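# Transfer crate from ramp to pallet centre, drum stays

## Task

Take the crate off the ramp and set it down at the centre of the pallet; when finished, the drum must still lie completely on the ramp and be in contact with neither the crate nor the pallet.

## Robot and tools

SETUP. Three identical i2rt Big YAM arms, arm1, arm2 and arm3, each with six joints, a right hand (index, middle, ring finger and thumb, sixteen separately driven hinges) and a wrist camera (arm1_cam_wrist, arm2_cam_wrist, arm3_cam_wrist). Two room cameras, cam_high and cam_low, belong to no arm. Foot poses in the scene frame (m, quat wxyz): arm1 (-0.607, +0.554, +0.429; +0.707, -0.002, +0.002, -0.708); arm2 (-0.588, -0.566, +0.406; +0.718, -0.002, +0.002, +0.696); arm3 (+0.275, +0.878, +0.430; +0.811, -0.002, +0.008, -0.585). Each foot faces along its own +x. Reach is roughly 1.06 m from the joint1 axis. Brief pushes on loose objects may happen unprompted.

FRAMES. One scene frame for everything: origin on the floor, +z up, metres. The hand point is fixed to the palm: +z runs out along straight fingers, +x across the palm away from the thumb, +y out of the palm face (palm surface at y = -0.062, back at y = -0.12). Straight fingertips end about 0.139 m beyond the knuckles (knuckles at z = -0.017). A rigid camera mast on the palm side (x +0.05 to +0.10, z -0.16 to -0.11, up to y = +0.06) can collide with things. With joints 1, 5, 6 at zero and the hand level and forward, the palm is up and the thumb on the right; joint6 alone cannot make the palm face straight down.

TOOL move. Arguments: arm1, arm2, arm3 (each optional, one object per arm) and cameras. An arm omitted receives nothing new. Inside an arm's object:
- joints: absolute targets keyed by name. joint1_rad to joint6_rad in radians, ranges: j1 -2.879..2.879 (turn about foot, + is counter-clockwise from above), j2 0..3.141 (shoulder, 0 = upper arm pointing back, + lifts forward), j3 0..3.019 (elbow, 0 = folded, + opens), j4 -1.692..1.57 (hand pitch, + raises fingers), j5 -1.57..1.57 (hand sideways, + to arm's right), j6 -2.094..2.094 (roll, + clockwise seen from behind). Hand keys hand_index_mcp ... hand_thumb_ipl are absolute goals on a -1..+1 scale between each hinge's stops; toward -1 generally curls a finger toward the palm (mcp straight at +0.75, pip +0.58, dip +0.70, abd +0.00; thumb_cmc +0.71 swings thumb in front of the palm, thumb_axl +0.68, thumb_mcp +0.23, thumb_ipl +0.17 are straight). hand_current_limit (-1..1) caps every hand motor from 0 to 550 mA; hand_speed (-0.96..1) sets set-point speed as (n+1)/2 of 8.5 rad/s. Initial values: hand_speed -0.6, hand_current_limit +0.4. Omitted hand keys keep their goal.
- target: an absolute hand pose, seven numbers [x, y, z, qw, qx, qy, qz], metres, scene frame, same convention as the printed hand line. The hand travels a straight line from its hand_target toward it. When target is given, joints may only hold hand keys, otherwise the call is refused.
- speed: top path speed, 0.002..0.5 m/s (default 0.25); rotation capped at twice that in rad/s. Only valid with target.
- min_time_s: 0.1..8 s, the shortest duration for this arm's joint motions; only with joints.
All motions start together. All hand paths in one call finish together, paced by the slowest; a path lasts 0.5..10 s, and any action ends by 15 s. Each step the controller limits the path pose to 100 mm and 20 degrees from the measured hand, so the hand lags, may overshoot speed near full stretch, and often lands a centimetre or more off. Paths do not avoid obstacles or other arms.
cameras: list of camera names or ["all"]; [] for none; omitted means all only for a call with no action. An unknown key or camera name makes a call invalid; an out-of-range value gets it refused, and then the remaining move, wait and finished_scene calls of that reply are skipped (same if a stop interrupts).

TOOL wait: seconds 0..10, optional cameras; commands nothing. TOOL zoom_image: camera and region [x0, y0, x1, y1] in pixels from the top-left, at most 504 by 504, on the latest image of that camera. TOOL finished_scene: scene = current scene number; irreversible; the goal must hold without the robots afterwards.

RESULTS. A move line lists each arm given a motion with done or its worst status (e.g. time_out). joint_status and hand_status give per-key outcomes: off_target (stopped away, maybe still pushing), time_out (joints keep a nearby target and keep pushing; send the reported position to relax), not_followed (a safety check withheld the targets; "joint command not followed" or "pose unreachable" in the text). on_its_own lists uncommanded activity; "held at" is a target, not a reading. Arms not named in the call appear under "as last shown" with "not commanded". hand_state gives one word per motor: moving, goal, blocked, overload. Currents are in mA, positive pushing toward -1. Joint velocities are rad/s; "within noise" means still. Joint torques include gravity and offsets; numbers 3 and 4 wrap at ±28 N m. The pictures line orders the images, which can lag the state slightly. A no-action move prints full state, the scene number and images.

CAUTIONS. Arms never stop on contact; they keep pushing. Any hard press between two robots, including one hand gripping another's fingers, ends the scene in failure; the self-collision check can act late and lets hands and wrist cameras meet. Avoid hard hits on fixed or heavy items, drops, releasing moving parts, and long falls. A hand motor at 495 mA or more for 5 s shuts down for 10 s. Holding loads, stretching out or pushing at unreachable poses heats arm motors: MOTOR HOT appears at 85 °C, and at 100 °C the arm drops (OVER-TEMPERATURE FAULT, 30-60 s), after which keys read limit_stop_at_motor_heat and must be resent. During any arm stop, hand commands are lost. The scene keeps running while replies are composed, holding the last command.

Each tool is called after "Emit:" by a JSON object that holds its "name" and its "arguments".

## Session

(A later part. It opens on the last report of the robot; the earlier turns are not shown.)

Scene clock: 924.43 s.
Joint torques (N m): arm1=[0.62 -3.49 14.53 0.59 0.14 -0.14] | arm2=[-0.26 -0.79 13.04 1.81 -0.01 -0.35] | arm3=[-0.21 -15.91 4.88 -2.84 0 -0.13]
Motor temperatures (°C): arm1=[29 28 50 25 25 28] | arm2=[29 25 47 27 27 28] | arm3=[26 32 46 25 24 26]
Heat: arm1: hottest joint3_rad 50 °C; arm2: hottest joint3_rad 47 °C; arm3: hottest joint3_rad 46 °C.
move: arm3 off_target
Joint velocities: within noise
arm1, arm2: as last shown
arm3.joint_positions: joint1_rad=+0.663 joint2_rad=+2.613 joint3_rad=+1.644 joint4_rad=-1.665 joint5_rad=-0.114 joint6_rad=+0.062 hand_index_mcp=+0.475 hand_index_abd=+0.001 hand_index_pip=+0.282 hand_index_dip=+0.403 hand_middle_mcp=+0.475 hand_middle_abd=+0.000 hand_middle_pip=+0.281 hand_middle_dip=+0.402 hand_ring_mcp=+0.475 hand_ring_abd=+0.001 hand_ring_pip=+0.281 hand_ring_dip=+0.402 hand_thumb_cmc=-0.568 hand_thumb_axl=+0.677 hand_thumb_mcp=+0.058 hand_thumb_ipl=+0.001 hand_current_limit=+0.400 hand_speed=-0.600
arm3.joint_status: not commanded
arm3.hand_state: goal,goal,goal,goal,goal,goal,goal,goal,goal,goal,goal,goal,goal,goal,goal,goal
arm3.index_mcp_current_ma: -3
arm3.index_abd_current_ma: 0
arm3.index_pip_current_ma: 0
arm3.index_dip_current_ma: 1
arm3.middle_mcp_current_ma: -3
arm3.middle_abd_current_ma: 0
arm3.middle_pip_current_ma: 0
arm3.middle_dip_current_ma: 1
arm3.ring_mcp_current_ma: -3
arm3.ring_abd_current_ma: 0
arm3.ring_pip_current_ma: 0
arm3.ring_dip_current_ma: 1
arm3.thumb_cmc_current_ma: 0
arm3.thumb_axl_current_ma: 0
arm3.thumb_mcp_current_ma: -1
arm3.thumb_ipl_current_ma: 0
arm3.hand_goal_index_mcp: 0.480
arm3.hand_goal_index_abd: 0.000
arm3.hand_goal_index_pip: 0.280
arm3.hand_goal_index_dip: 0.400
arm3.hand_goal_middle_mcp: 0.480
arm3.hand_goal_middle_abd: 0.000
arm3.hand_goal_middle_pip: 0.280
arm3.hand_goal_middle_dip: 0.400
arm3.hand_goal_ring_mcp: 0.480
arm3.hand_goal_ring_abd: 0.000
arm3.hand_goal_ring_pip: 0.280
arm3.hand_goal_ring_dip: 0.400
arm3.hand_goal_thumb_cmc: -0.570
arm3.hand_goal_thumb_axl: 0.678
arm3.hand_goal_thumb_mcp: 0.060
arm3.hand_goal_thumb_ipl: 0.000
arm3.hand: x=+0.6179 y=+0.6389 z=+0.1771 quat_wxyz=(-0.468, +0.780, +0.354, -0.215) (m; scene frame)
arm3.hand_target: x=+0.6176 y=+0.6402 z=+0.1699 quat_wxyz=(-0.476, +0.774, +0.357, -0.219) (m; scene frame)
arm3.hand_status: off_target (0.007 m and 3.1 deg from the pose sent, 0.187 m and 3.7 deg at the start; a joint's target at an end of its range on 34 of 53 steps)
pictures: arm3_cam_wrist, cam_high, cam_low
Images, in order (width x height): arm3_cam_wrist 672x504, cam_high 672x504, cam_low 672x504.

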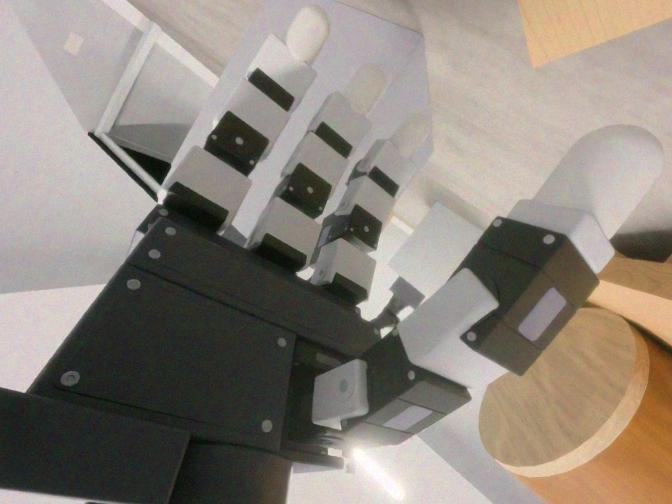

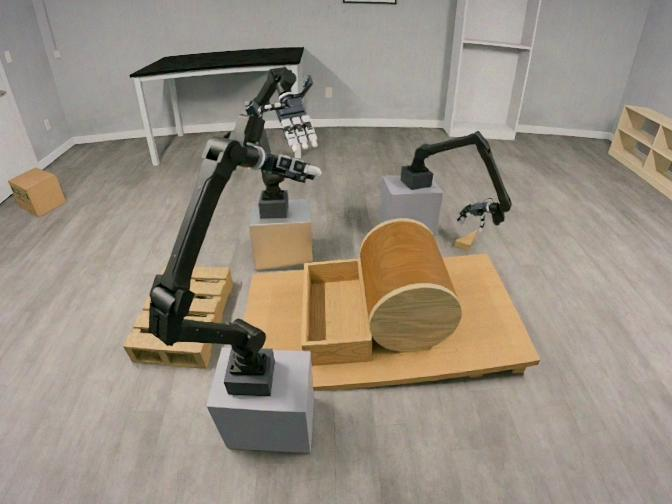

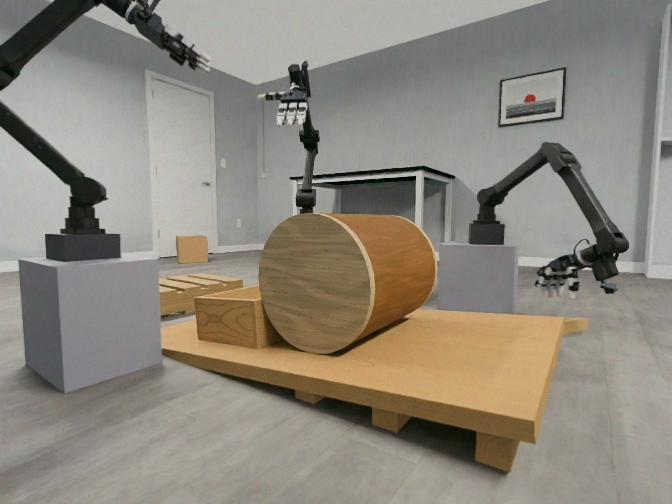

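Emit:
{"name": "move", "arguments": {"arm3": {"target": [0.616, 0.640, 0.052, 0.488, -0.765, -0.353, 0.225], "speed": 0.1}, "cameras": ["arm3_cam_wrist", "cam_high", "cam_low"]}}

Emit:
{"name": "zoom_image", "arguments": {"camera": "cam_high", "region": [420, 180, 540, 280]}}

Emit:
{"name": "zoom_image", "arguments": {"camera": "cam_low", "region": [480, 220, 672, 380]}}

Scene clock: 954.33 s.
Joint torques (N m): arm1=[0.38 -3.02 14.37 0.83 0.13 -0.2] | arm2=[0.03 -0.62 13.08 1.83 -0.01 -0.36] | arm3=[-0.73 -16.56 4.25 -2.71 0 -0.16]
Motor temperatures (°C): arm1=[29 28 50 25 25 28] | arm2=[29 25 47 27 27 28] | arm3=[26 31 43 25 24 26]
Heat: arm1: hottest joint3_rad 50 °C; arm2: hottest joint3_rad 47 °C; arm3: hottest joint3_rad 43 °C.
move: arm3 done
Joint velocities: within noise
arm1, arm2: as last shown
arm3.joint_positions: joint1_rad=+0.663 joint2_rad=+2.920 joint3_rad=+1.911 joint4_rad=-1.665 joint5_rad=-0.113 joint6_rad=+0.057 hand_index_mcp=+0.475 hand_index_abd=+0.001 hand_index_pip=+0.282 hand_index_dip=+0.403 hand_middle_mcp=+0.475 hand_middle_abd=+0.000 hand_middle_pip=+0.281 hand_middle_dip=+0.402 hand_ring_mcp=+0.475 hand_ring_abd=+0.001 hand_ring_pip=+0.281 hand_ring_dip=+0.402 hand_thumb_cmc=-0.568 hand_thumb_axl=+0.677 hand_thumb_mcp=+0.058 hand_thumb_ipl=+0.001 hand_current_limit=+0.400 hand_speed=-0.600
arm3.joint_status: not commanded
arm3.hand_state: goal,goal,goal,goal,goal,goal,goal,goal,goal,goal,goal,goal,goal,goal,goal,goal
arm3.index_mcp_current_ma: -3
arm3.index_abd_current_ma: 0
arm3.index_pip_current_ma: 0
arm3.index_dip_current_ma: 1
arm3.middle_mcp_current_ma: -3
arm3.middle_abd_current_ma: 0
arm3.middle_pip_current_ma: 0
arm3.middle_dip_current_ma: 1
arm3.ring_mcp_current_ma: -3
arm3.ring_abd_current_ma: 0
arm3.ring_pip_current_ma: 0
arm3.ring_dip_current_ma: 1
arm3.thumb_cmc_current_ma: 0
arm3.thumb_axl_current_ma: 0
arm3.thumb_mcp_current_ma: -1
arm3.thumb_ipl_current_ma: 0
arm3.hand_goal_index_mcp: 0.480
arm3.hand_goal_index_abd: 0.000
arm3.hand_goal_index_pip: 0.280
arm3.hand_goal_index_dip: 0.400
arm3.hand_goal_middle_mcp: 0.480
arm3.hand_goal_middle_abd: 0.000
arm3.hand_goal_middle_pip: 0.280
arm3.hand_goal_middle_dip: 0.400
arm3.hand_goal_ring_mcp: 0.480
arm3.hand_goal_ring_abd: 0.000
arm3.hand_goal_ring_pip: 0.280
arm3.hand_goal_ring_dip: 0.400
arm3.hand_goal_thumb_cmc: -0.570
arm3.hand_goal_thumb_axl: 0.678
arm3.hand_goal_thumb_mcp: 0.060
arm3.hand_goal_thumb_ipl: 0.000
arm3.hand: x=+0.6184 y=+0.6382 z=+0.0606 quat_wxyz=(-0.483, +0.771, +0.350, -0.224) (m; scene frame)
arm3.hand_target: x=+0.6157 y=+0.6401 z=+0.0521 quat_wxyz=(-0.488, +0.766, +0.353, -0.225) (m; scene frame)
arm3.hand_status: done (0.009 m and 0.9 deg from the pose sent, 0.125 m and 3.1 deg at the start)
pictures: arm3_cam_wrist, cam_high, cam_low
Images, in order (width x height): arm3_cam_wrist 672x504, cam_high 672x504, cam_low 672x504.

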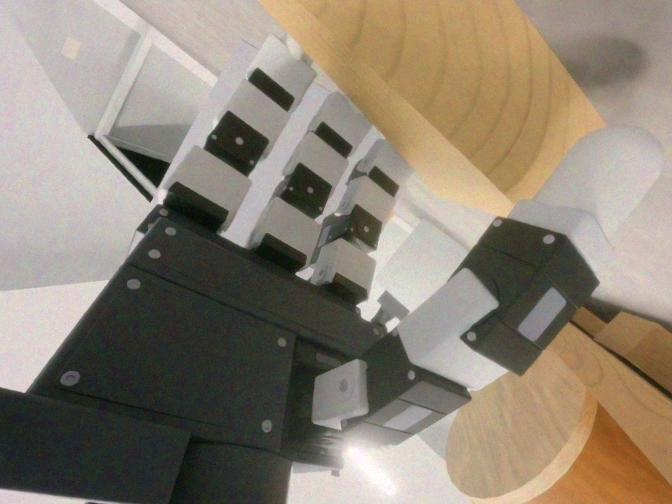

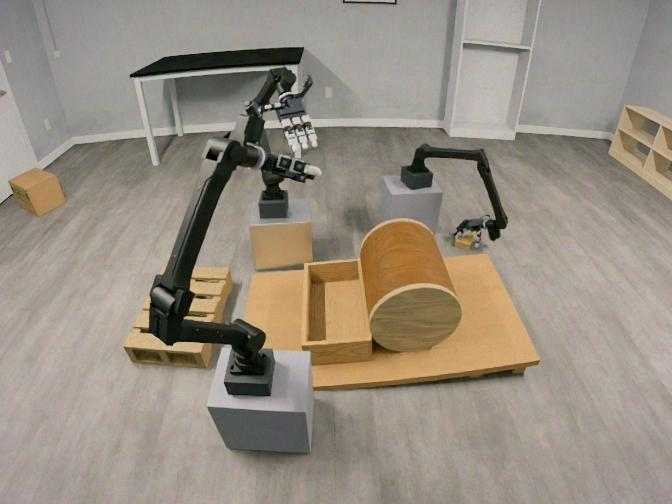

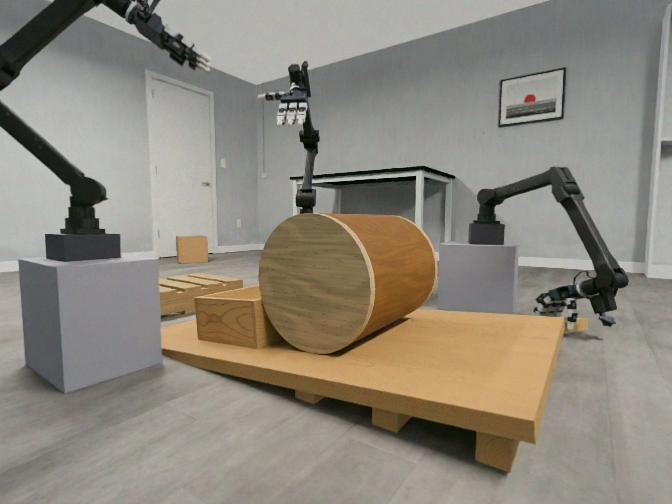

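Scaled by 4.200.

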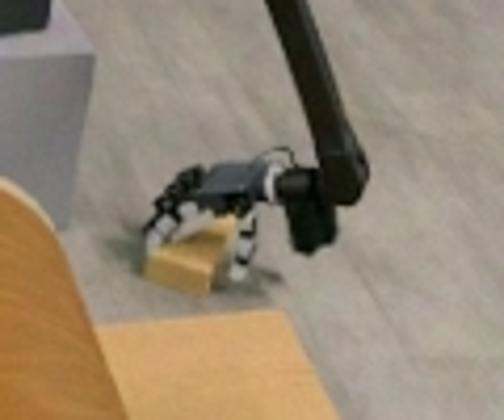

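Scaled by 2.625.

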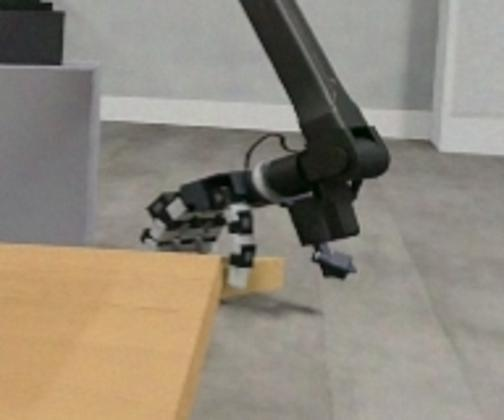

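Emit:
{"name": "move", "arguments": {"arm3": {"joints": {"hand_index_mcp": 0.25, "hand_middle_mcp": 0.25, "hand_ring_mcp": 0.22, "hand_thumb_mcp": -0.15}}, "cameras": ["arm3_cam_wrist", "cam_high"]}}

Emit:
{"name": "zoom_image", "arguments": {"camera": "cam_high", "region": [420, 180, 540, 280]}}

Scene clock: 966.60 s.
Joint torques (N m): arm1=[0.5 -3.66 14.06 0.9 0.19 -0.16] | arm2=[-0.21 -0.91 13.12 1.85 -0.02 -0.35] | arm3=[-0.62 -16.44 4.18 -2.59 -0.01 -0.11]
Motor temperatures (°C): arm1=[29 28 50 25 25 28] | arm2=[29 25 48 27 27 28] | arm3=[26 33 42 25 24 26]
Heat: arm1: hottest joint3_rad 50 °C; arm2: hottest joint3_rad 48 °C; arm3: hottest joint3_rad 42 °C.
move: arm3 off_target
Joint velocities: within noise
arm1, arm2: as last shown
arm3.joint_positions: joint1_rad=+0.663 joint2_rad=+2.920 joint3_rad=+1.912 joint4_rad=-1.666 joint5_rad=-0.113 joint6_rad=+0.057 hand_index_mcp=+0.315 hand_index_abd=+0.000 hand_index_pip=+0.298 hand_index_dip=+0.405 hand_middle_mcp=+0.253 hand_middle_abd=+0.000 hand_middle_pip=+0.282 hand_middle_dip=+0.402 hand_ring_mcp=+0.226 hand_ring_abd=+0.001 hand_ring_pip=+0.281 hand_ring_dip=+0.402 hand_thumb_cmc=-0.569 hand_thumb_axl=+0.677 hand_thumb_mcp=-0.087 hand_thumb_ipl=+0.013 hand_current_limit=+0.400 hand_speed=-0.600
arm3.joint_status: hand_index_mcp off_target (ended at +0.315, target +0.250); hand_thumb_mcp off_target (ended at -0.087, target -0.150); the others done
arm3.hand_state: blocked,goal,goal,goal,goal,goal,goal,goal,goal,goal,goal,goal,goal,goal,blocked,goal
arm3.index_mcp_current_ma: 147
arm3.index_abd_current_ma: 0
arm3.index_pip_current_ma: 19
arm3.index_dip_current_ma: 3
arm3.middle_mcp_current_ma: 1
arm3.middle_abd_current_ma: 0
arm3.middle_pip_current_ma: 1
arm3.middle_dip_current_ma: 1
arm3.ring_mcp_current_ma: 4
arm3.ring_abd_current_ma: 0
arm3.ring_pip_current_ma: 0
arm3.ring_dip_current_ma: 1
arm3.thumb_cmc_current_ma: 0
arm3.thumb_axl_current_ma: 0
arm3.thumb_mcp_current_ma: 190
arm3.thumb_ipl_current_ma: 19
arm3.hand_goal_index_mcp: 0.250
arm3.hand_goal_index_abd: 0.000
arm3.hand_goal_index_pip: 0.280
arm3.hand_goal_index_dip: 0.400
arm3.hand_goal_middle_mcp: 0.250
arm3.hand_goal_middle_abd: 0.000
arm3.hand_goal_middle_pip: 0.280
arm3.hand_goal_middle_dip: 0.400
arm3.hand_goal_ring_mcp: 0.220
arm3.hand_goal_ring_abd: 0.000
arm3.hand_goal_ring_pip: 0.280
arm3.hand_goal_ring_dip: 0.400
arm3.hand_goal_thumb_cmc: -0.570
arm3.hand_goal_thumb_axl: 0.678
arm3.hand_goal_thumb_mcp: -0.150
arm3.hand_goal_thumb_ipl: 0.000
arm3.hand: x=+0.6187 y=+0.6381 z=+0.0606 quat_wxyz=(-0.483, +0.771, +0.351, -0.224) (m; scene frame)
arm3.hand_target: x=+0.6158 y=+0.6402 z=+0.0522 quat_wxyz=(-0.488, +0.766, +0.353, -0.225) (m; scene frame)
arm3.hand_status: not commanded
pictures: arm3_cam_wrist, cam_high
Images, in order (width x height): arm3_cam_wrist 672x504, cam_high 672x504.

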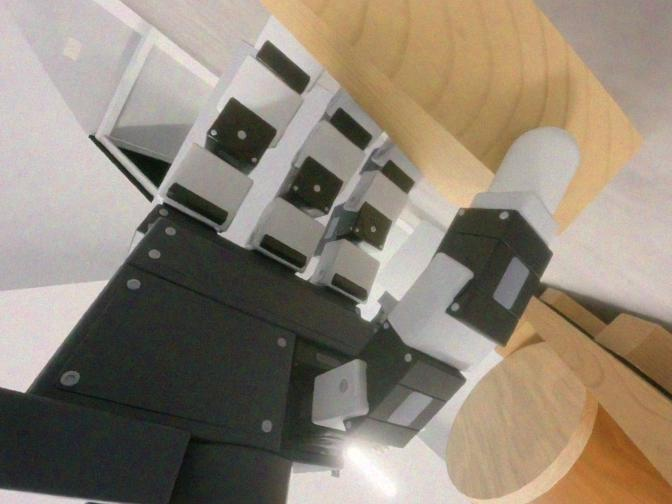

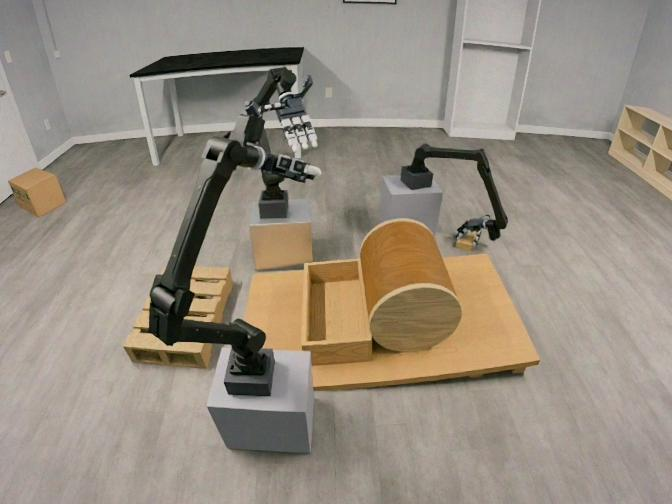

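Scaled by 4.200.

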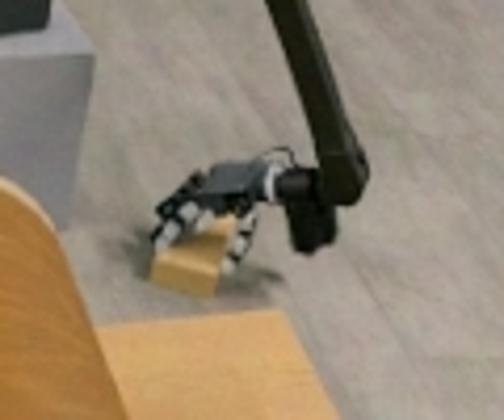

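Emit:
{"name": "move", "arguments": {"arm3": {"joints": {"hand_index_mcp": 0.12, "hand_middle_mcp": 0.05, "hand_ring_mcp": 0.0, "hand_thumb_mcp": -0.3}}, "cameras": ["arm3_cam_wrist"]}}

Emit:
{"name": "move", "arguments": {"arm3": {"target": [0.616, 0.640, 0.25, 0.488, -0.765, -0.353, 0.225], "speed": 0.12}, "cameras": ["arm3_cam_wrist", "cam_high"]}}

Emit:
{"name": "zoom_image", "arguments": {"camera": "cam_high", "region": [420, 180, 540, 280]}}

Scene clock: 976.60 s.
Joint torques (N m): arm1=[1.38 -3.19 14.52 1.13 0.11 -0.16] | arm2=[-0.09 -0.73 13.08 1.74 -0.01 -0.34] | arm3=[-0.56 -17.08 4.33 -2.21 0.02 -0.12]
Motor temperatures (°C): arm1=[29 28 50 25 25 28] | arm2=[29 25 48 27 27 28] | arm3=[26 34 41 25 24 26]
Heat: arm1: hottest joint3_rad 50 °C; arm2: hottest joint3_rad 48 °C; arm3: hottest joint3_rad 41 °C.
move: arm3 off_target
Joint velocities: within noise
arm1, arm2: as last shown
arm3.joint_positions: joint1_rad=+0.663 joint2_rad=+2.920 joint3_rad=+1.912 joint4_rad=-1.674 joint5_rad=-0.113 joint6_rad=+0.055 hand_index_mcp=+0.280 hand_index_abd=-0.026 hand_index_pip=+0.317 hand_index_dip=+0.411 hand_middle_mcp=+0.176 hand_middle_abd=-0.003 hand_middle_pip=+0.315 hand_middle_dip=+0.416 hand_ring_mcp=+0.087 hand_ring_abd=+0.002 hand_ring_pip=+0.306 hand_ring_dip=+0.413 hand_thumb_cmc=-0.549 hand_thumb_axl=+0.693 hand_thumb_mcp=-0.088 hand_thumb_ipl=+0.042 hand_current_limit=+0.400 hand_speed=-0.600
arm3.joint_status: hand_index_mcp off_target (ended at +0.280, target +0.120); hand_middle_mcp off_target (ended at +0.176, target +0.050); hand_ring_mcp off_target (ended at +0.087, target +0.000); hand_thumb_mcp off_target (ended at -0.088, target -0.300)
arm3.hand_state: blocked,blocked,blocked,goal,blocked,goal,blocked,goal,blocked,goal,blocked,goal,blocked,goal,blocked,blocked
arm3.index_mcp_current_ma: 385
arm3.index_abd_current_ma: -27
arm3.index_pip_current_ma: 57
arm3.index_dip_current_ma: 9
arm3.middle_mcp_current_ma: 385
arm3.middle_abd_current_ma: -1
arm3.middle_pip_current_ma: 53
arm3.middle_dip_current_ma: 16
arm3.ring_mcp_current_ma: 232
arm3.ring_abd_current_ma: 1
arm3.ring_pip_current_ma: 33
arm3.ring_dip_current_ma: 11
arm3.thumb_cmc_current_ma: 26
arm3.thumb_axl_current_ma: 20
arm3.thumb_mcp_current_ma: 385
arm3.thumb_ipl_current_ma: 108
arm3.hand_goal_index_mcp: 0.120
arm3.hand_goal_index_abd: 0.000
arm3.hand_goal_index_pip: 0.280
arm3.hand_goal_index_dip: 0.400
arm3.hand_goal_middle_mcp: 0.050
arm3.hand_goal_middle_abd: 0.000
arm3.hand_goal_middle_pip: 0.280
arm3.hand_goal_middle_dip: 0.400
arm3.hand_goal_ring_mcp: 0.000
arm3.hand_goal_ring_abd: 0.000
arm3.hand_goal_ring_pip: 0.280
arm3.hand_goal_ring_dip: 0.400
arm3.hand_goal_thumb_cmc: -0.570
arm3.hand_goal_thumb_axl: 0.678
arm3.hand_goal_thumb_mcp: -0.300
arm3.hand_goal_thumb_ipl: 0.000
arm3.hand: x=+0.6174 y=+0.6392 z=+0.0620 quat_wxyz=(-0.486, +0.768, +0.350, -0.225) (m; scene frame)
arm3.hand_target: x=+0.6157 y=+0.6401 z=+0.0521 quat_wxyz=(-0.488, +0.766, +0.353, -0.225) (m; scene frame)
arm3.hand_status: not commanded
pictures: arm3_cam_wrist
Images, in order (width x height): arm3_cam_wrist 672x504.

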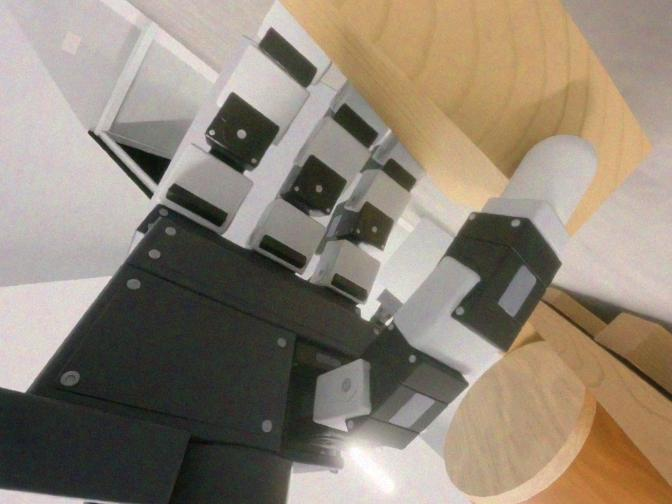

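Scene clock: 979.10 s.
Joint torques (N m): arm1=[0.38 -3.49 14.17 0.96 0.11 -0.22] | arm2=[-0.09 -0.97 13.08 1.87 -0.01 -0.36] | arm3=[-0.5 -20.01 2.88 -2.44 0.02 0]
Motor temperatures (°C): arm1=[29 28 50 25 25 28] | arm2=[29 25 48 27 27 28] | arm3=[26 35 41 25 24 26]
Heat: arm1: hottest joint3_rad 50 °C; arm2: hottest joint3_rad 48 °C; arm3: hottest joint3_rad 41 °C.
move: arm3 off_target
Joint velocities: within noise
arm1, arm2: as last shown
arm3.joint_positions: joint1_rad=+0.663 joint2_rad=+2.452 joint3_rad=+1.521 joint4_rad=-1.674 joint5_rad=-0.111 joint6_rad=+0.054 hand_index_mcp=+0.243 hand_index_abd=-0.026 hand_index_pip=+0.318 hand_index_dip=+0.412 hand_middle_mcp=+0.143 hand_middle_abd=-0.006 hand_middle_pip=+0.316 hand_middle_dip=+0.418 hand_ring_mcp=+0.050 hand_ring_abd=+0.001 hand_ring_pip=+0.306 hand_ring_dip=+0.413 hand_thumb_cmc=-0.542 hand_thumb_axl=+0.695 hand_thumb_mcp=-0.057 hand_thumb_ipl=+0.044 hand_current_limit=+0.400 hand_speed=-0.600
arm3.joint_status: not commanded
arm3.hand_state: blocked,blocked,blocked,goal,blocked,goal,blocked,goal,blocked,goal,blocked,goal,blocked,goal,blocked,blocked
arm3.index_mcp_current_ma: 385
arm3.index_abd_current_ma: -27
arm3.index_pip_current_ma: 61
arm3.index_dip_current_ma: 11
arm3.middle_mcp_current_ma: 254
arm3.middle_abd_current_ma: -3
arm3.middle_pip_current_ma: 54
arm3.middle_dip_current_ma: 20
arm3.ring_mcp_current_ma: 101
arm3.ring_abd_current_ma: 0
arm3.ring_pip_current_ma: 33
arm3.ring_dip_current_ma: 12
arm3.thumb_cmc_current_ma: 39
arm3.thumb_axl_current_ma: 24
arm3.thumb_mcp_current_ma: 385
arm3.thumb_ipl_current_ma: 119
arm3.hand_goal_index_mcp: 0.120
arm3.hand_goal_index_abd: 0.000
arm3.hand_goal_index_pip: 0.280
arm3.hand_goal_index_dip: 0.400
arm3.hand_goal_middle_mcp: 0.050
arm3.hand_goal_middle_abd: 0.000
arm3.hand_goal_middle_pip: 0.280
arm3.hand_goal_middle_dip: 0.400
arm3.hand_goal_ring_mcp: 0.000
arm3.hand_goal_ring_abd: 0.000
arm3.hand_goal_ring_pip: 0.280
arm3.hand_goal_ring_dip: 0.400
arm3.hand_goal_thumb_cmc: -0.570
arm3.hand_goal_thumb_axl: 0.678
arm3.hand_goal_thumb_mcp: -0.300
arm3.hand_goal_thumb_ipl: 0.000
arm3.on_its_own: hand_index_mcp moved -0.037 toward your old target +0.120; hand_middle_mcp moved -0.034 toward your old target +0.050; hand_ring_mcp moved -0.037 toward your old target +0.000
arm3.hand: x=+0.6119 y=+0.6433 z=+0.2366 quat_wxyz=(-0.458, +0.785, +0.361, -0.208) (m; scene frame)
arm3.hand_target: x=+0.6155 y=+0.6403 z=+0.2493 quat_wxyz=(-0.451, +0.788, +0.364, -0.207) (m; scene frame)
arm3.hand_status: off_target (0.014 m and 4.7 deg from the pose sent, 0.188 m and 0.5 deg at the start; a joint's target at an end of its range on 63 of 75 steps)
pictures: arm3_cam_wrist, cam_high
Images, in order (width x height): arm3_cam_wrist 672x504, cam_high 672x504.

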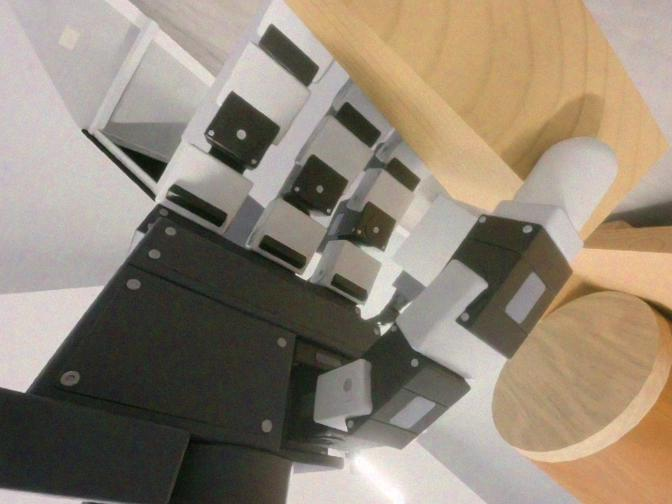

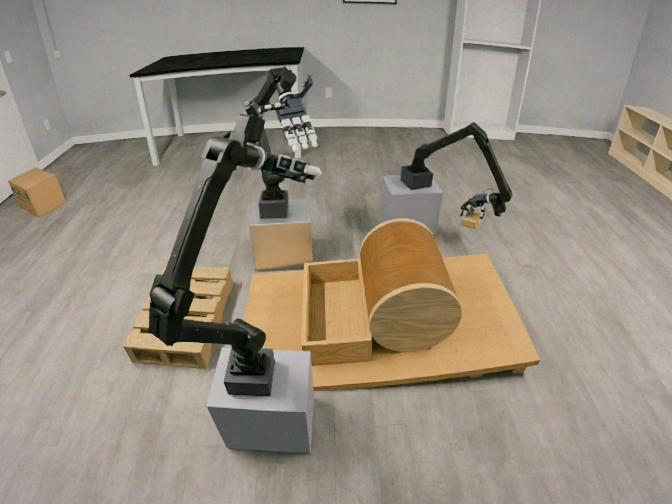

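Scaled by 4.200.

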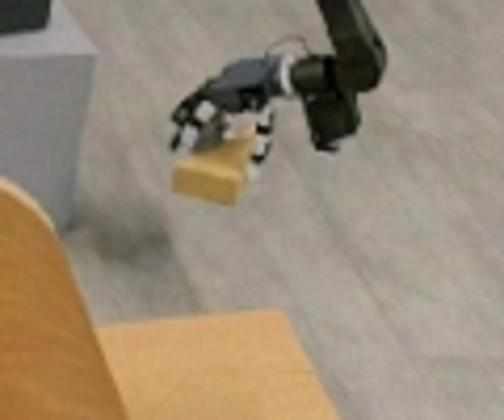

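Emit:
{"name": "move", "arguments": {"arm1": {"joints": {"joint1_rad": 1.2, "joint2_rad": 1.2, "joint3_rad": 1.1, "joint4_rad": 0.1, "joint5_rad": 1.2, "joint6_rad": -1.5}, "min_time_s": 3}, "arm2": {"joints": {"joint1_rad": -0.335, "joint2_rad": 1.2, "joint3_rad": 1.3, "joint4_rad": -1.6, "joint5_rad": 0, "joint6_rad": -1.95}, "min_time_s": 3}, "cameras": ["all"]}}

Scene clock: 1051.67 s.
Joint torques (N m): arm1=[0.03 -7.59 9.88 2.02 0.19 -0.07] | arm2=[2.14 -8.88 10.39 0.16 -0.11 -0.31] | arm3=[-0.44 -19.84 2.89 -2.48 -0.01 -0.02]
Motor temperatures (°C): arm1=[29 28 51 25 25 28] | arm2=[29 25 48 27 27 28] | arm3=[26 41 37 25 24 26]
Heat: arm1: hottest joint3_rad 51 °C; arm2: hottest joint3_rad 48 °C; arm3: hottest joint2_rad 41 °C.
move: arm1 done; arm2 done
Joint velocities: within noise
arm1.joint_positions: joint1_rad=+1.193 joint2_rad=+1.193 joint3_rad=+1.105 joint4_rad=+0.078 joint5_rad=+1.197 joint6_rad=-1.490 hand_index_mcp=+0.757 hand_index_abd=-0.001 hand_index_pip=+0.577 hand_index_dip=+0.696 hand_middle_mcp=+0.756 hand_middle_abd=-0.001 hand_middle_pip=+0.577 hand_middle_dip=+0.696 hand_ring_mcp=+0.757 hand_ring_abd=-0.002 hand_ring_pip=+0.577 hand_ring_dip=+0.696 hand_thumb_cmc=+0.717 hand_thumb_axl=+0.677 hand_thumb_mcp=+0.225 hand_thumb_ipl=+0.168 hand_current_limit=+0.400 hand_speed=-0.600
arm1.joint_status: all done
arm1.hand_state: goal,goal,goal,goal,goal,goal,goal,goal,goal,goal,goal,goal,goal,goal,goal,goal
arm1.index_mcp_current_ma: 2
arm1.index_abd_current_ma: -1
arm1.index_pip_current_ma: 0
arm1.index_dip_current_ma: 0
arm1.middle_mcp_current_ma: 1
arm1.middle_abd_current_ma: -1
arm1.middle_pip_current_ma: 0
arm1.middle_dip_current_ma: 0
arm1.ring_mcp_current_ma: 2
arm1.ring_abd_current_ma: -1
arm1.ring_pip_current_ma: 0
arm1.ring_dip_current_ma: 0
arm1.thumb_cmc_current_ma: 2
arm1.thumb_axl_current_ma: 0
arm1.thumb_mcp_current_ma: -1
arm1.thumb_ipl_current_ma: 0
arm1.hand_goal_index_mcp: 0.754
arm1.hand_goal_index_abd: 0.000
arm1.hand_goal_index_pip: 0.576
arm1.hand_goal_index_dip: 0.696
arm1.hand_goal_middle_mcp: 0.754
arm1.hand_goal_middle_abd: 0.000
arm1.hand_goal_middle_pip: 0.576
arm1.hand_goal_middle_dip: 0.696
arm1.hand_goal_ring_mcp: 0.754
arm1.hand_goal_ring_abd: 0.000
arm1.hand_goal_ring_pip: 0.576
arm1.hand_goal_ring_dip: 0.696
arm1.hand_goal_thumb_cmc: 0.714
arm1.hand_goal_thumb_axl: 0.678
arm1.hand_goal_thumb_mcp: 0.226
arm1.hand_goal_thumb_ipl: 0.168
arm1.hand: x=-0.1511 y=+0.2317 z=+0.9286 quat_wxyz=(+0.514, +0.519, +0.482, -0.483) (m; scene frame)
arm1.hand_target: x=-0.1473 y=+0.2339 z=+0.9256 quat_wxyz=(+0.516, +0.516, +0.483, -0.484) (m; scene frame)
arm1.hand_status: not commanded
arm2.joint_positions: joint1_rad=-0.350 joint2_rad=+1.190 joint3_rad=+1.302 joint4_rad=-1.590 joint5_rad=+0.002 joint6_rad=-1.933 hand_index_mcp=+0.755 hand_index_abd=+0.001 hand_index_pip=+0.577 hand_index_dip=+0.696 hand_middle_mcp=+0.755 hand_middle_abd=+0.001 hand_middle_pip=+0.577 hand_middle_dip=+0.696 hand_ring_mcp=+0.755 hand_ring_abd=+0.001 hand_ring_pip=+0.577 hand_ring_dip=+0.696 hand_thumb_cmc=+0.716 hand_thumb_axl=+0.677 hand_thumb_mcp=+0.223 hand_thumb_ipl=+0.168 hand_current_limit=+0.400 hand_speed=-0.600
arm2.joint_status: all done
arm2.hand_state: goal,goal,goal,goal,goal,goal,goal,goal,goal,goal,goal,goal,goal,goal,goal,goal
arm2.index_mcp_current_ma: 0
arm2.index_abd_current_ma: 0
arm2.index_pip_current_ma: 0
arm2.index_dip_current_ma: 0
arm2.middle_mcp_current_ma: 0
arm2.middle_abd_current_ma: 0
arm2.middle_pip_current_ma: 0
arm2.middle_dip_current_ma: 0
arm2.ring_mcp_current_ma: 0
arm2.ring_abd_current_ma: 0
arm2.ring_pip_current_ma: 0
arm2.ring_dip_current_ma: 0
arm2.thumb_cmc_current_ma: 0
arm2.thumb_axl_current_ma: 0
arm2.thumb_mcp_current_ma: 0
arm2.thumb_ipl_current_ma: 0
arm2.hand_goal_index_mcp: 0.754
arm2.hand_goal_index_abd: 0.000
arm2.hand_goal_index_pip: 0.576
arm2.hand_goal_index_dip: 0.696
arm2.hand_goal_middle_mcp: 0.754
arm2.hand_goal_middle_abd: 0.000
arm2.hand_goal_middle_pip: 0.576
arm2.hand_goal_middle_dip: 0.696
arm2.hand_goal_ring_mcp: 0.754
arm2.hand_goal_ring_abd: 0.000
arm2.hand_goal_ring_pip: 0.576
arm2.hand_goal_ring_dip: 0.696
arm2.hand_goal_thumb_cmc: 0.714
arm2.hand_goal_thumb_axl: 0.678
arm2.hand_goal_thumb_mcp: 0.226
arm2.hand_goal_thumb_ipl: 0.168
arm2.hand: x=-0.5422 y=-0.2181 z=+0.7068 quat_wxyz=(+0.040, -0.700, +0.713, +0.016) (m; scene frame)
arm2.hand_target: x=-0.5484 y=-0.2200 z=+0.7030 quat_wxyz=(+0.030, -0.711, +0.702, +0.012) (m; scene frame)
arm2.hand_status: not commanded
arm3.joint_positions: joint1_rad=+0.663 joint2_rad=+2.452 joint3_rad=+1.521 joint4_rad=-1.674 joint5_rad=-0.111 joint6_rad=+0.054 hand_index_mcp=+0.243 hand_index_abd=-0.026 hand_index_pip=+0.318 hand_index_dip=+0.412 hand_middle_mcp=+0.143 hand_middle_abd=-0.006 hand_middle_pip=+0.316 hand_middle_dip=+0.418 hand_ring_mcp=+0.050 hand_ring_abd=+0.001 hand_ring_pip=+0.306 hand_ring_dip=+0.413 hand_thumb_cmc=-0.542 hand_thumb_axl=+0.695 hand_thumb_mcp=-0.057 hand_thumb_ipl=+0.044 hand_current_limit=+0.400 hand_speed=-0.600
arm3.joint_status: not commanded
arm3.hand_state: blocked,blocked,blocked,goal,blocked,goal,blocked,goal,blocked,goal,blocked,goal,blocked,goal,blocked,blocked
arm3.index_mcp_current_ma: 385
arm3.index_abd_current_ma: -27
arm3.index_pip_current_ma: 61
arm3.index_dip_current_ma: 11
arm3.middle_mcp_current_ma: 254
arm3.middle_abd_current_ma: -3
arm3.middle_pip_current_ma: 54
arm3.middle_dip_current_ma: 20
arm3.ring_mcp_current_ma: 101
arm3.ring_abd_current_ma: 0
arm3.ring_pip_current_ma: 33
arm3.ring_dip_current_ma: 12
arm3.thumb_cmc_current_ma: 39
arm3.thumb_axl_current_ma: 24
arm3.thumb_mcp_current_ma: 385
arm3.thumb_ipl_current_ma: 119
arm3.hand_goal_index_mcp: 0.120
arm3.hand_goal_index_abd: 0.000
arm3.hand_goal_index_pip: 0.280
arm3.hand_goal_index_dip: 0.400
arm3.hand_goal_middle_mcp: 0.050
arm3.hand_goal_middle_abd: 0.000
arm3.hand_goal_middle_pip: 0.280
arm3.hand_goal_middle_dip: 0.400
arm3.hand_goal_ring_mcp: 0.000
arm3.hand_goal_ring_abd: 0.000
arm3.hand_goal_ring_pip: 0.280
arm3.hand_goal_ring_dip: 0.400
arm3.hand_goal_thumb_cmc: -0.570
arm3.hand_goal_thumb_axl: 0.678
arm3.hand_goal_thumb_mcp: -0.300
arm3.hand_goal_thumb_ipl: 0.000
arm3.hand: x=+0.6119 y=+0.6433 z=+0.2366 quat_wxyz=(-0.458, +0.785, +0.361, -0.208) (m; scene frame)
arm3.hand_target: x=+0.6155 y=+0.6403 z=+0.2493 quat_wxyz=(-0.451, +0.788, +0.364, -0.207) (m; scene frame)
arm3.hand_status: not commanded
pictures: arm1_cam_wrist, arm2_cam_wrist, arm3_cam_wrist, cam_high, cam_low
Images, in order (width x height): arm1_cam_wrist 672x504, arm2_cam_wrist 672x504, arm3_cam_wrist 672x504, cam_high 672x504, cam_low 672x504.

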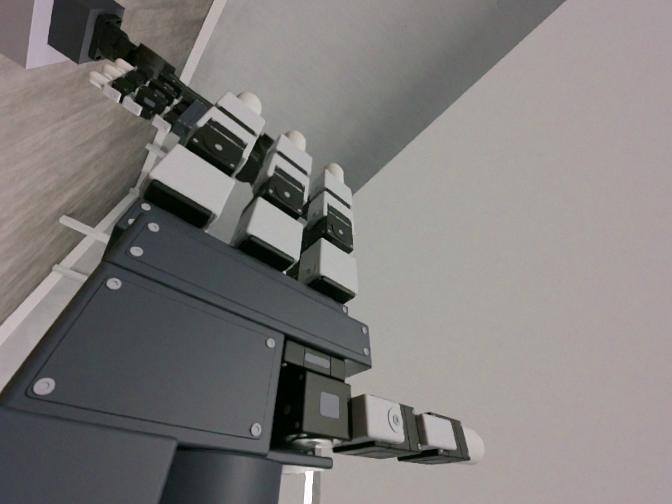

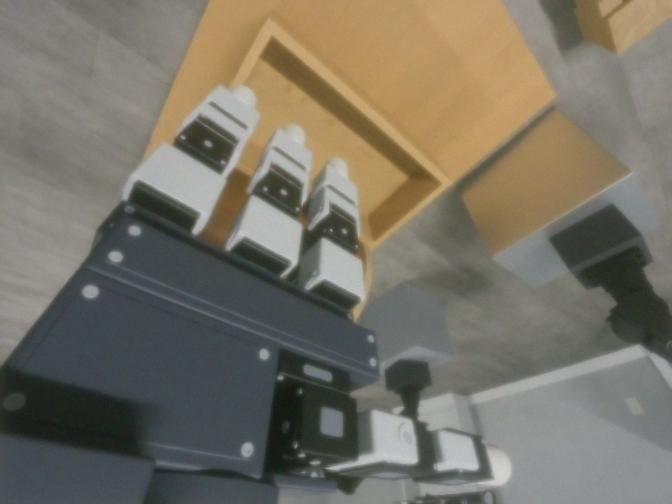

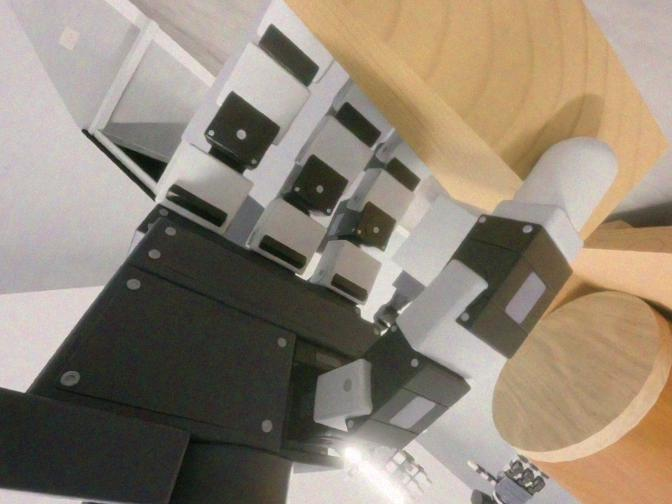

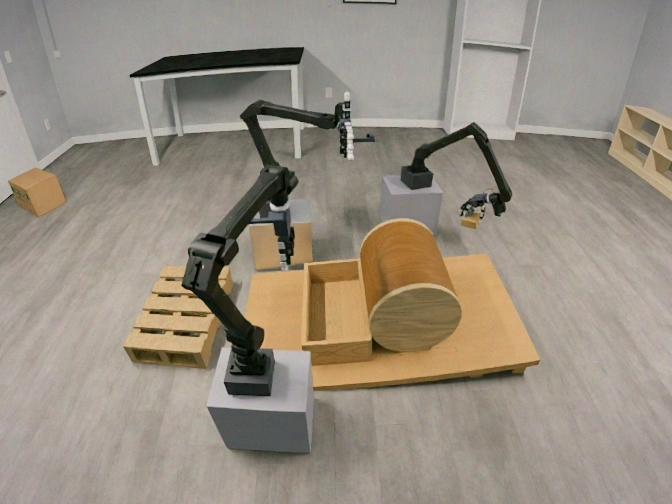

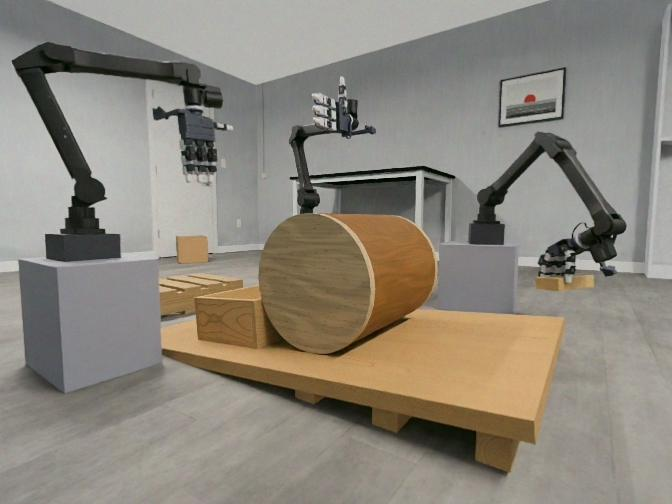

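Emit:
{"name": "move", "arguments": {"arm1": {"target": [-0.14, 0.17, 0.29, 0.521, 0.478, 0.521, -0.478], "speed": 0.3}, "arm2": {"target": [-0.42, 0.02, 0.40, 0, 0.737, -0.676, 0], "speed": 0.3}, "cameras": ["all"]}}

Scene clock: 1118.73 s.
Joint torques (N m): arm1=[-1.44 -14.62 1.59 2.33 0.06 -0.06] | arm2=[-0.26 -21.6 12.89 0.16 -0.13 -0.31] | arm3=[-0.56 -19.19 2.86 -2.4 0.02 -0.01]
Motor temperatures (°C): arm1=[29 29 46 25 25 28] | arm2=[29 26 45 27 27 28] | arm3=[26 43 36 25 24 26]
Heat: arm1: hottest joint3_rad 46 °C; arm2: hottest joint3_rad 45 °C; arm3: hottest joint2_rad 43 °C.
move: arm1 off_target; arm2 off_target
Joint velocities: within noise
arm1.joint_positions: joint1_rad=+1.054 joint2_rad=+2.689 joint3_rad=+1.010 joint4_rad=+1.554 joint5_rad=+0.971 joint6_rad=-1.482 hand_index_mcp=+0.756 hand_index_abd=-0.002 hand_index_pip=+0.577 hand_index_dip=+0.696 hand_middle_mcp=+0.755 hand_middle_abd=-0.002 hand_middle_pip=+0.577 hand_middle_dip=+0.696 hand_ring_mcp=+0.755 hand_ring_abd=-0.002 hand_ring_pip=+0.577 hand_ring_dip=+0.696 hand_thumb_cmc=+0.716 hand_thumb_axl=+0.677 hand_thumb_mcp=+0.225 hand_thumb_ipl=+0.168 hand_current_limit=+0.400 hand_speed=-0.600
arm1.joint_status: not commanded
arm1.hand_state: goal,goal,goal,goal,goal,goal,goal,goal,goal,goal,goal,goal,goal,goal,goal,goal
arm1.index_mcp_current_ma: 1
arm1.index_abd_current_ma: -1
arm1.index_pip_current_ma: 0
arm1.index_dip_current_ma: 0
arm1.middle_mcp_current_ma: 1
arm1.middle_abd_current_ma: -1
arm1.middle_pip_current_ma: 0
arm1.middle_dip_current_ma: 0
arm1.ring_mcp_current_ma: 1
arm1.ring_abd_current_ma: -1
arm1.ring_pip_current_ma: 0
arm1.ring_dip_current_ma: 0
arm1.thumb_cmc_current_ma: 1
arm1.thumb_axl_current_ma: 0
arm1.thumb_mcp_current_ma: -1
arm1.thumb_ipl_current_ma: 0
arm1.hand_goal_index_mcp: 0.754
arm1.hand_goal_index_abd: 0.000
arm1.hand_goal_index_pip: 0.576
arm1.hand_goal_index_dip: 0.696
arm1.hand_goal_middle_mcp: 0.754
arm1.hand_goal_middle_abd: 0.000
arm1.hand_goal_middle_pip: 0.576
arm1.hand_goal_middle_dip: 0.696
arm1.hand_goal_ring_mcp: 0.754
arm1.hand_goal_ring_abd: 0.000
arm1.hand_goal_ring_pip: 0.576
arm1.hand_goal_ring_dip: 0.696
arm1.hand_goal_thumb_cmc: 0.714
arm1.hand_goal_thumb_axl: 0.678
arm1.hand_goal_thumb_mcp: 0.226
arm1.hand_goal_thumb_ipl: 0.168
arm1.hand: x=-0.1405 y=+0.1760 z=+0.2826 quat_wxyz=(+0.496, +0.492, +0.542, -0.468) (m; scene frame)
arm1.hand_target: x=-0.1399 y=+0.1698 z=+0.2902 quat_wxyz=(+0.504, +0.494, +0.531, -0.469) (m; scene frame)
arm1.hand_status: off_target (0.010 m and 4.2 deg from the pose sent, 0.642 m and 6.5 deg at the start; a joint's target at an end of its range on 33 of 93 steps)
arm2.joint_positions: joint1_rad=-0.374 joint2_rad=+2.110 joint3_rad=+1.624 joint4_rad=-1.101 joint5_rad=+0.001 joint6_rad=-2.059 hand_index_mcp=+0.755 hand_index_abd=+0.001 hand_index_pip=+0.577 hand_index_dip=+0.696 hand_middle_mcp=+0.755 hand_middle_abd=+0.001 hand_middle_pip=+0.577 hand_middle_dip=+0.696 hand_ring_mcp=+0.755 hand_ring_abd=+0.001 hand_ring_pip=+0.577 hand_ring_dip=+0.696 hand_thumb_cmc=+0.716 hand_thumb_axl=+0.677 hand_thumb_mcp=+0.223 hand_thumb_ipl=+0.168 hand_current_limit=+0.400 hand_speed=-0.600
arm2.joint_status: not commanded
arm2.hand_state: goal,goal,goal,goal,goal,goal,goal,goal,goal,goal,goal,goal,goal,goal,goal,goal
arm2.index_mcp_current_ma: 0
arm2.index_abd_current_ma: 0
arm2.index_pip_current_ma: 0
arm2.index_dip_current_ma: 0
arm2.middle_mcp_current_ma: 0
arm2.middle_abd_current_ma: 0
arm2.middle_pip_current_ma: 0
arm2.middle_dip_current_ma: 0
arm2.ring_mcp_current_ma: 0
arm2.ring_abd_current_ma: 0
arm2.ring_pip_current_ma: 0
arm2.ring_dip_current_ma: 0
arm2.thumb_cmc_current_ma: 0
arm2.thumb_axl_current_ma: 0
arm2.thumb_mcp_current_ma: 0
arm2.thumb_ipl_current_ma: 0
arm2.hand_goal_index_mcp: 0.754
arm2.hand_goal_index_abd: 0.000
arm2.hand_goal_index_pip: 0.576
arm2.hand_goal_index_dip: 0.696
arm2.hand_goal_middle_mcp: 0.754
arm2.hand_goal_middle_abd: 0.000
arm2.hand_goal_middle_pip: 0.576
arm2.hand_goal_middle_dip: 0.696
arm2.hand_goal_ring_mcp: 0.754
arm2.hand_goal_ring_abd: 0.000
arm2.hand_goal_ring_pip: 0.576
arm2.hand_goal_ring_dip: 0.696
arm2.hand_goal_thumb_cmc: 0.714
arm2.hand_goal_thumb_axl: 0.678
arm2.hand_goal_thumb_mcp: 0.226
arm2.hand_goal_thumb_ipl: 0.168
arm2.hand: x=-0.4339 y=+0.0088 z=+0.3978 quat_wxyz=(-0.010, -0.736, +0.677, -0.005) (m; scene frame)
arm2.hand_target: x=-0.4202 y=+0.0194 z=+0.4002 quat_wxyz=(+0.000, -0.737, +0.676, +0.000) (m; scene frame)
arm2.hand_status: off_target (0.018 m and 1.2 deg from the pose sent, 0.407 m and 7.8 deg at the start)
arm3: as last shown
pictures: arm1_cam_wrist, arm2_cam_wrist, arm3_cam_wrist, cam_high, cam_low
Images, in order (width x height): arm1_cam_wrist 672x504, arm2_cam_wrist 672x504, arm3_cam_wrist 672x504, cam_high 672x504, cam_low 672x504.

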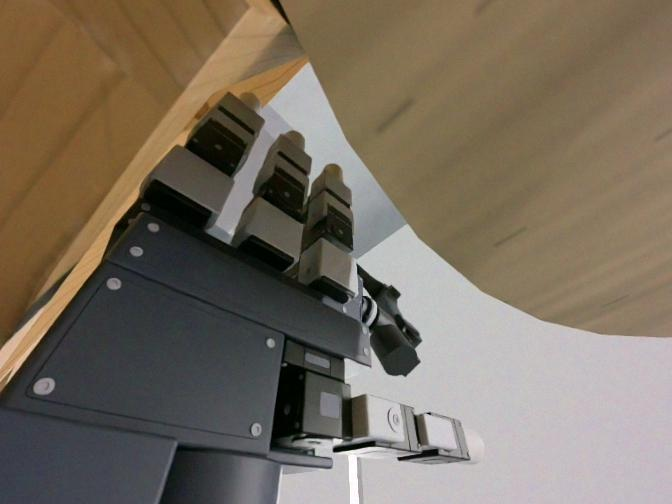

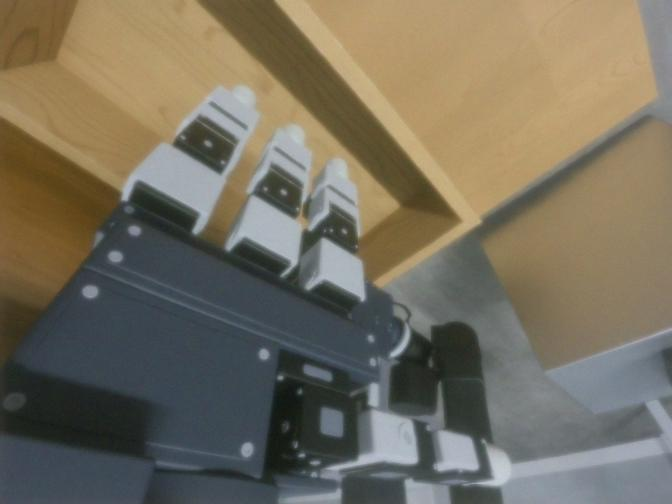

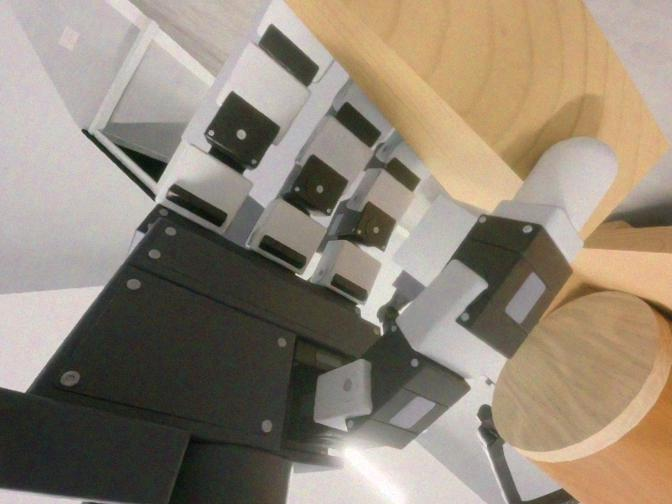

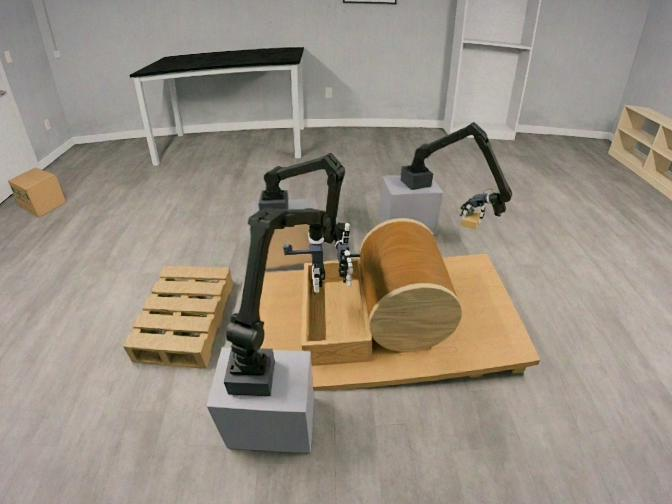

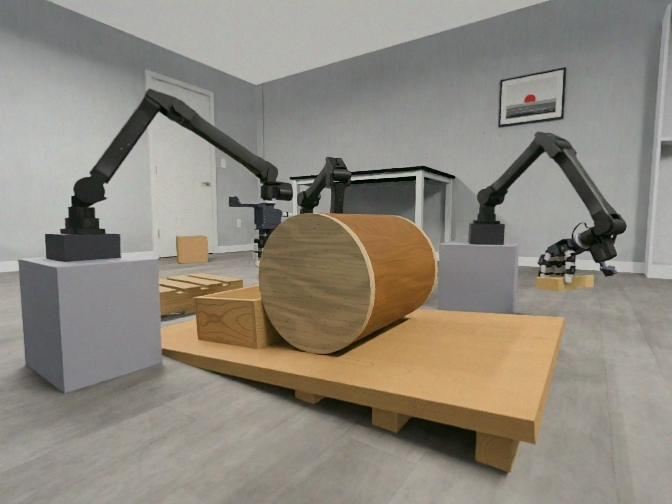

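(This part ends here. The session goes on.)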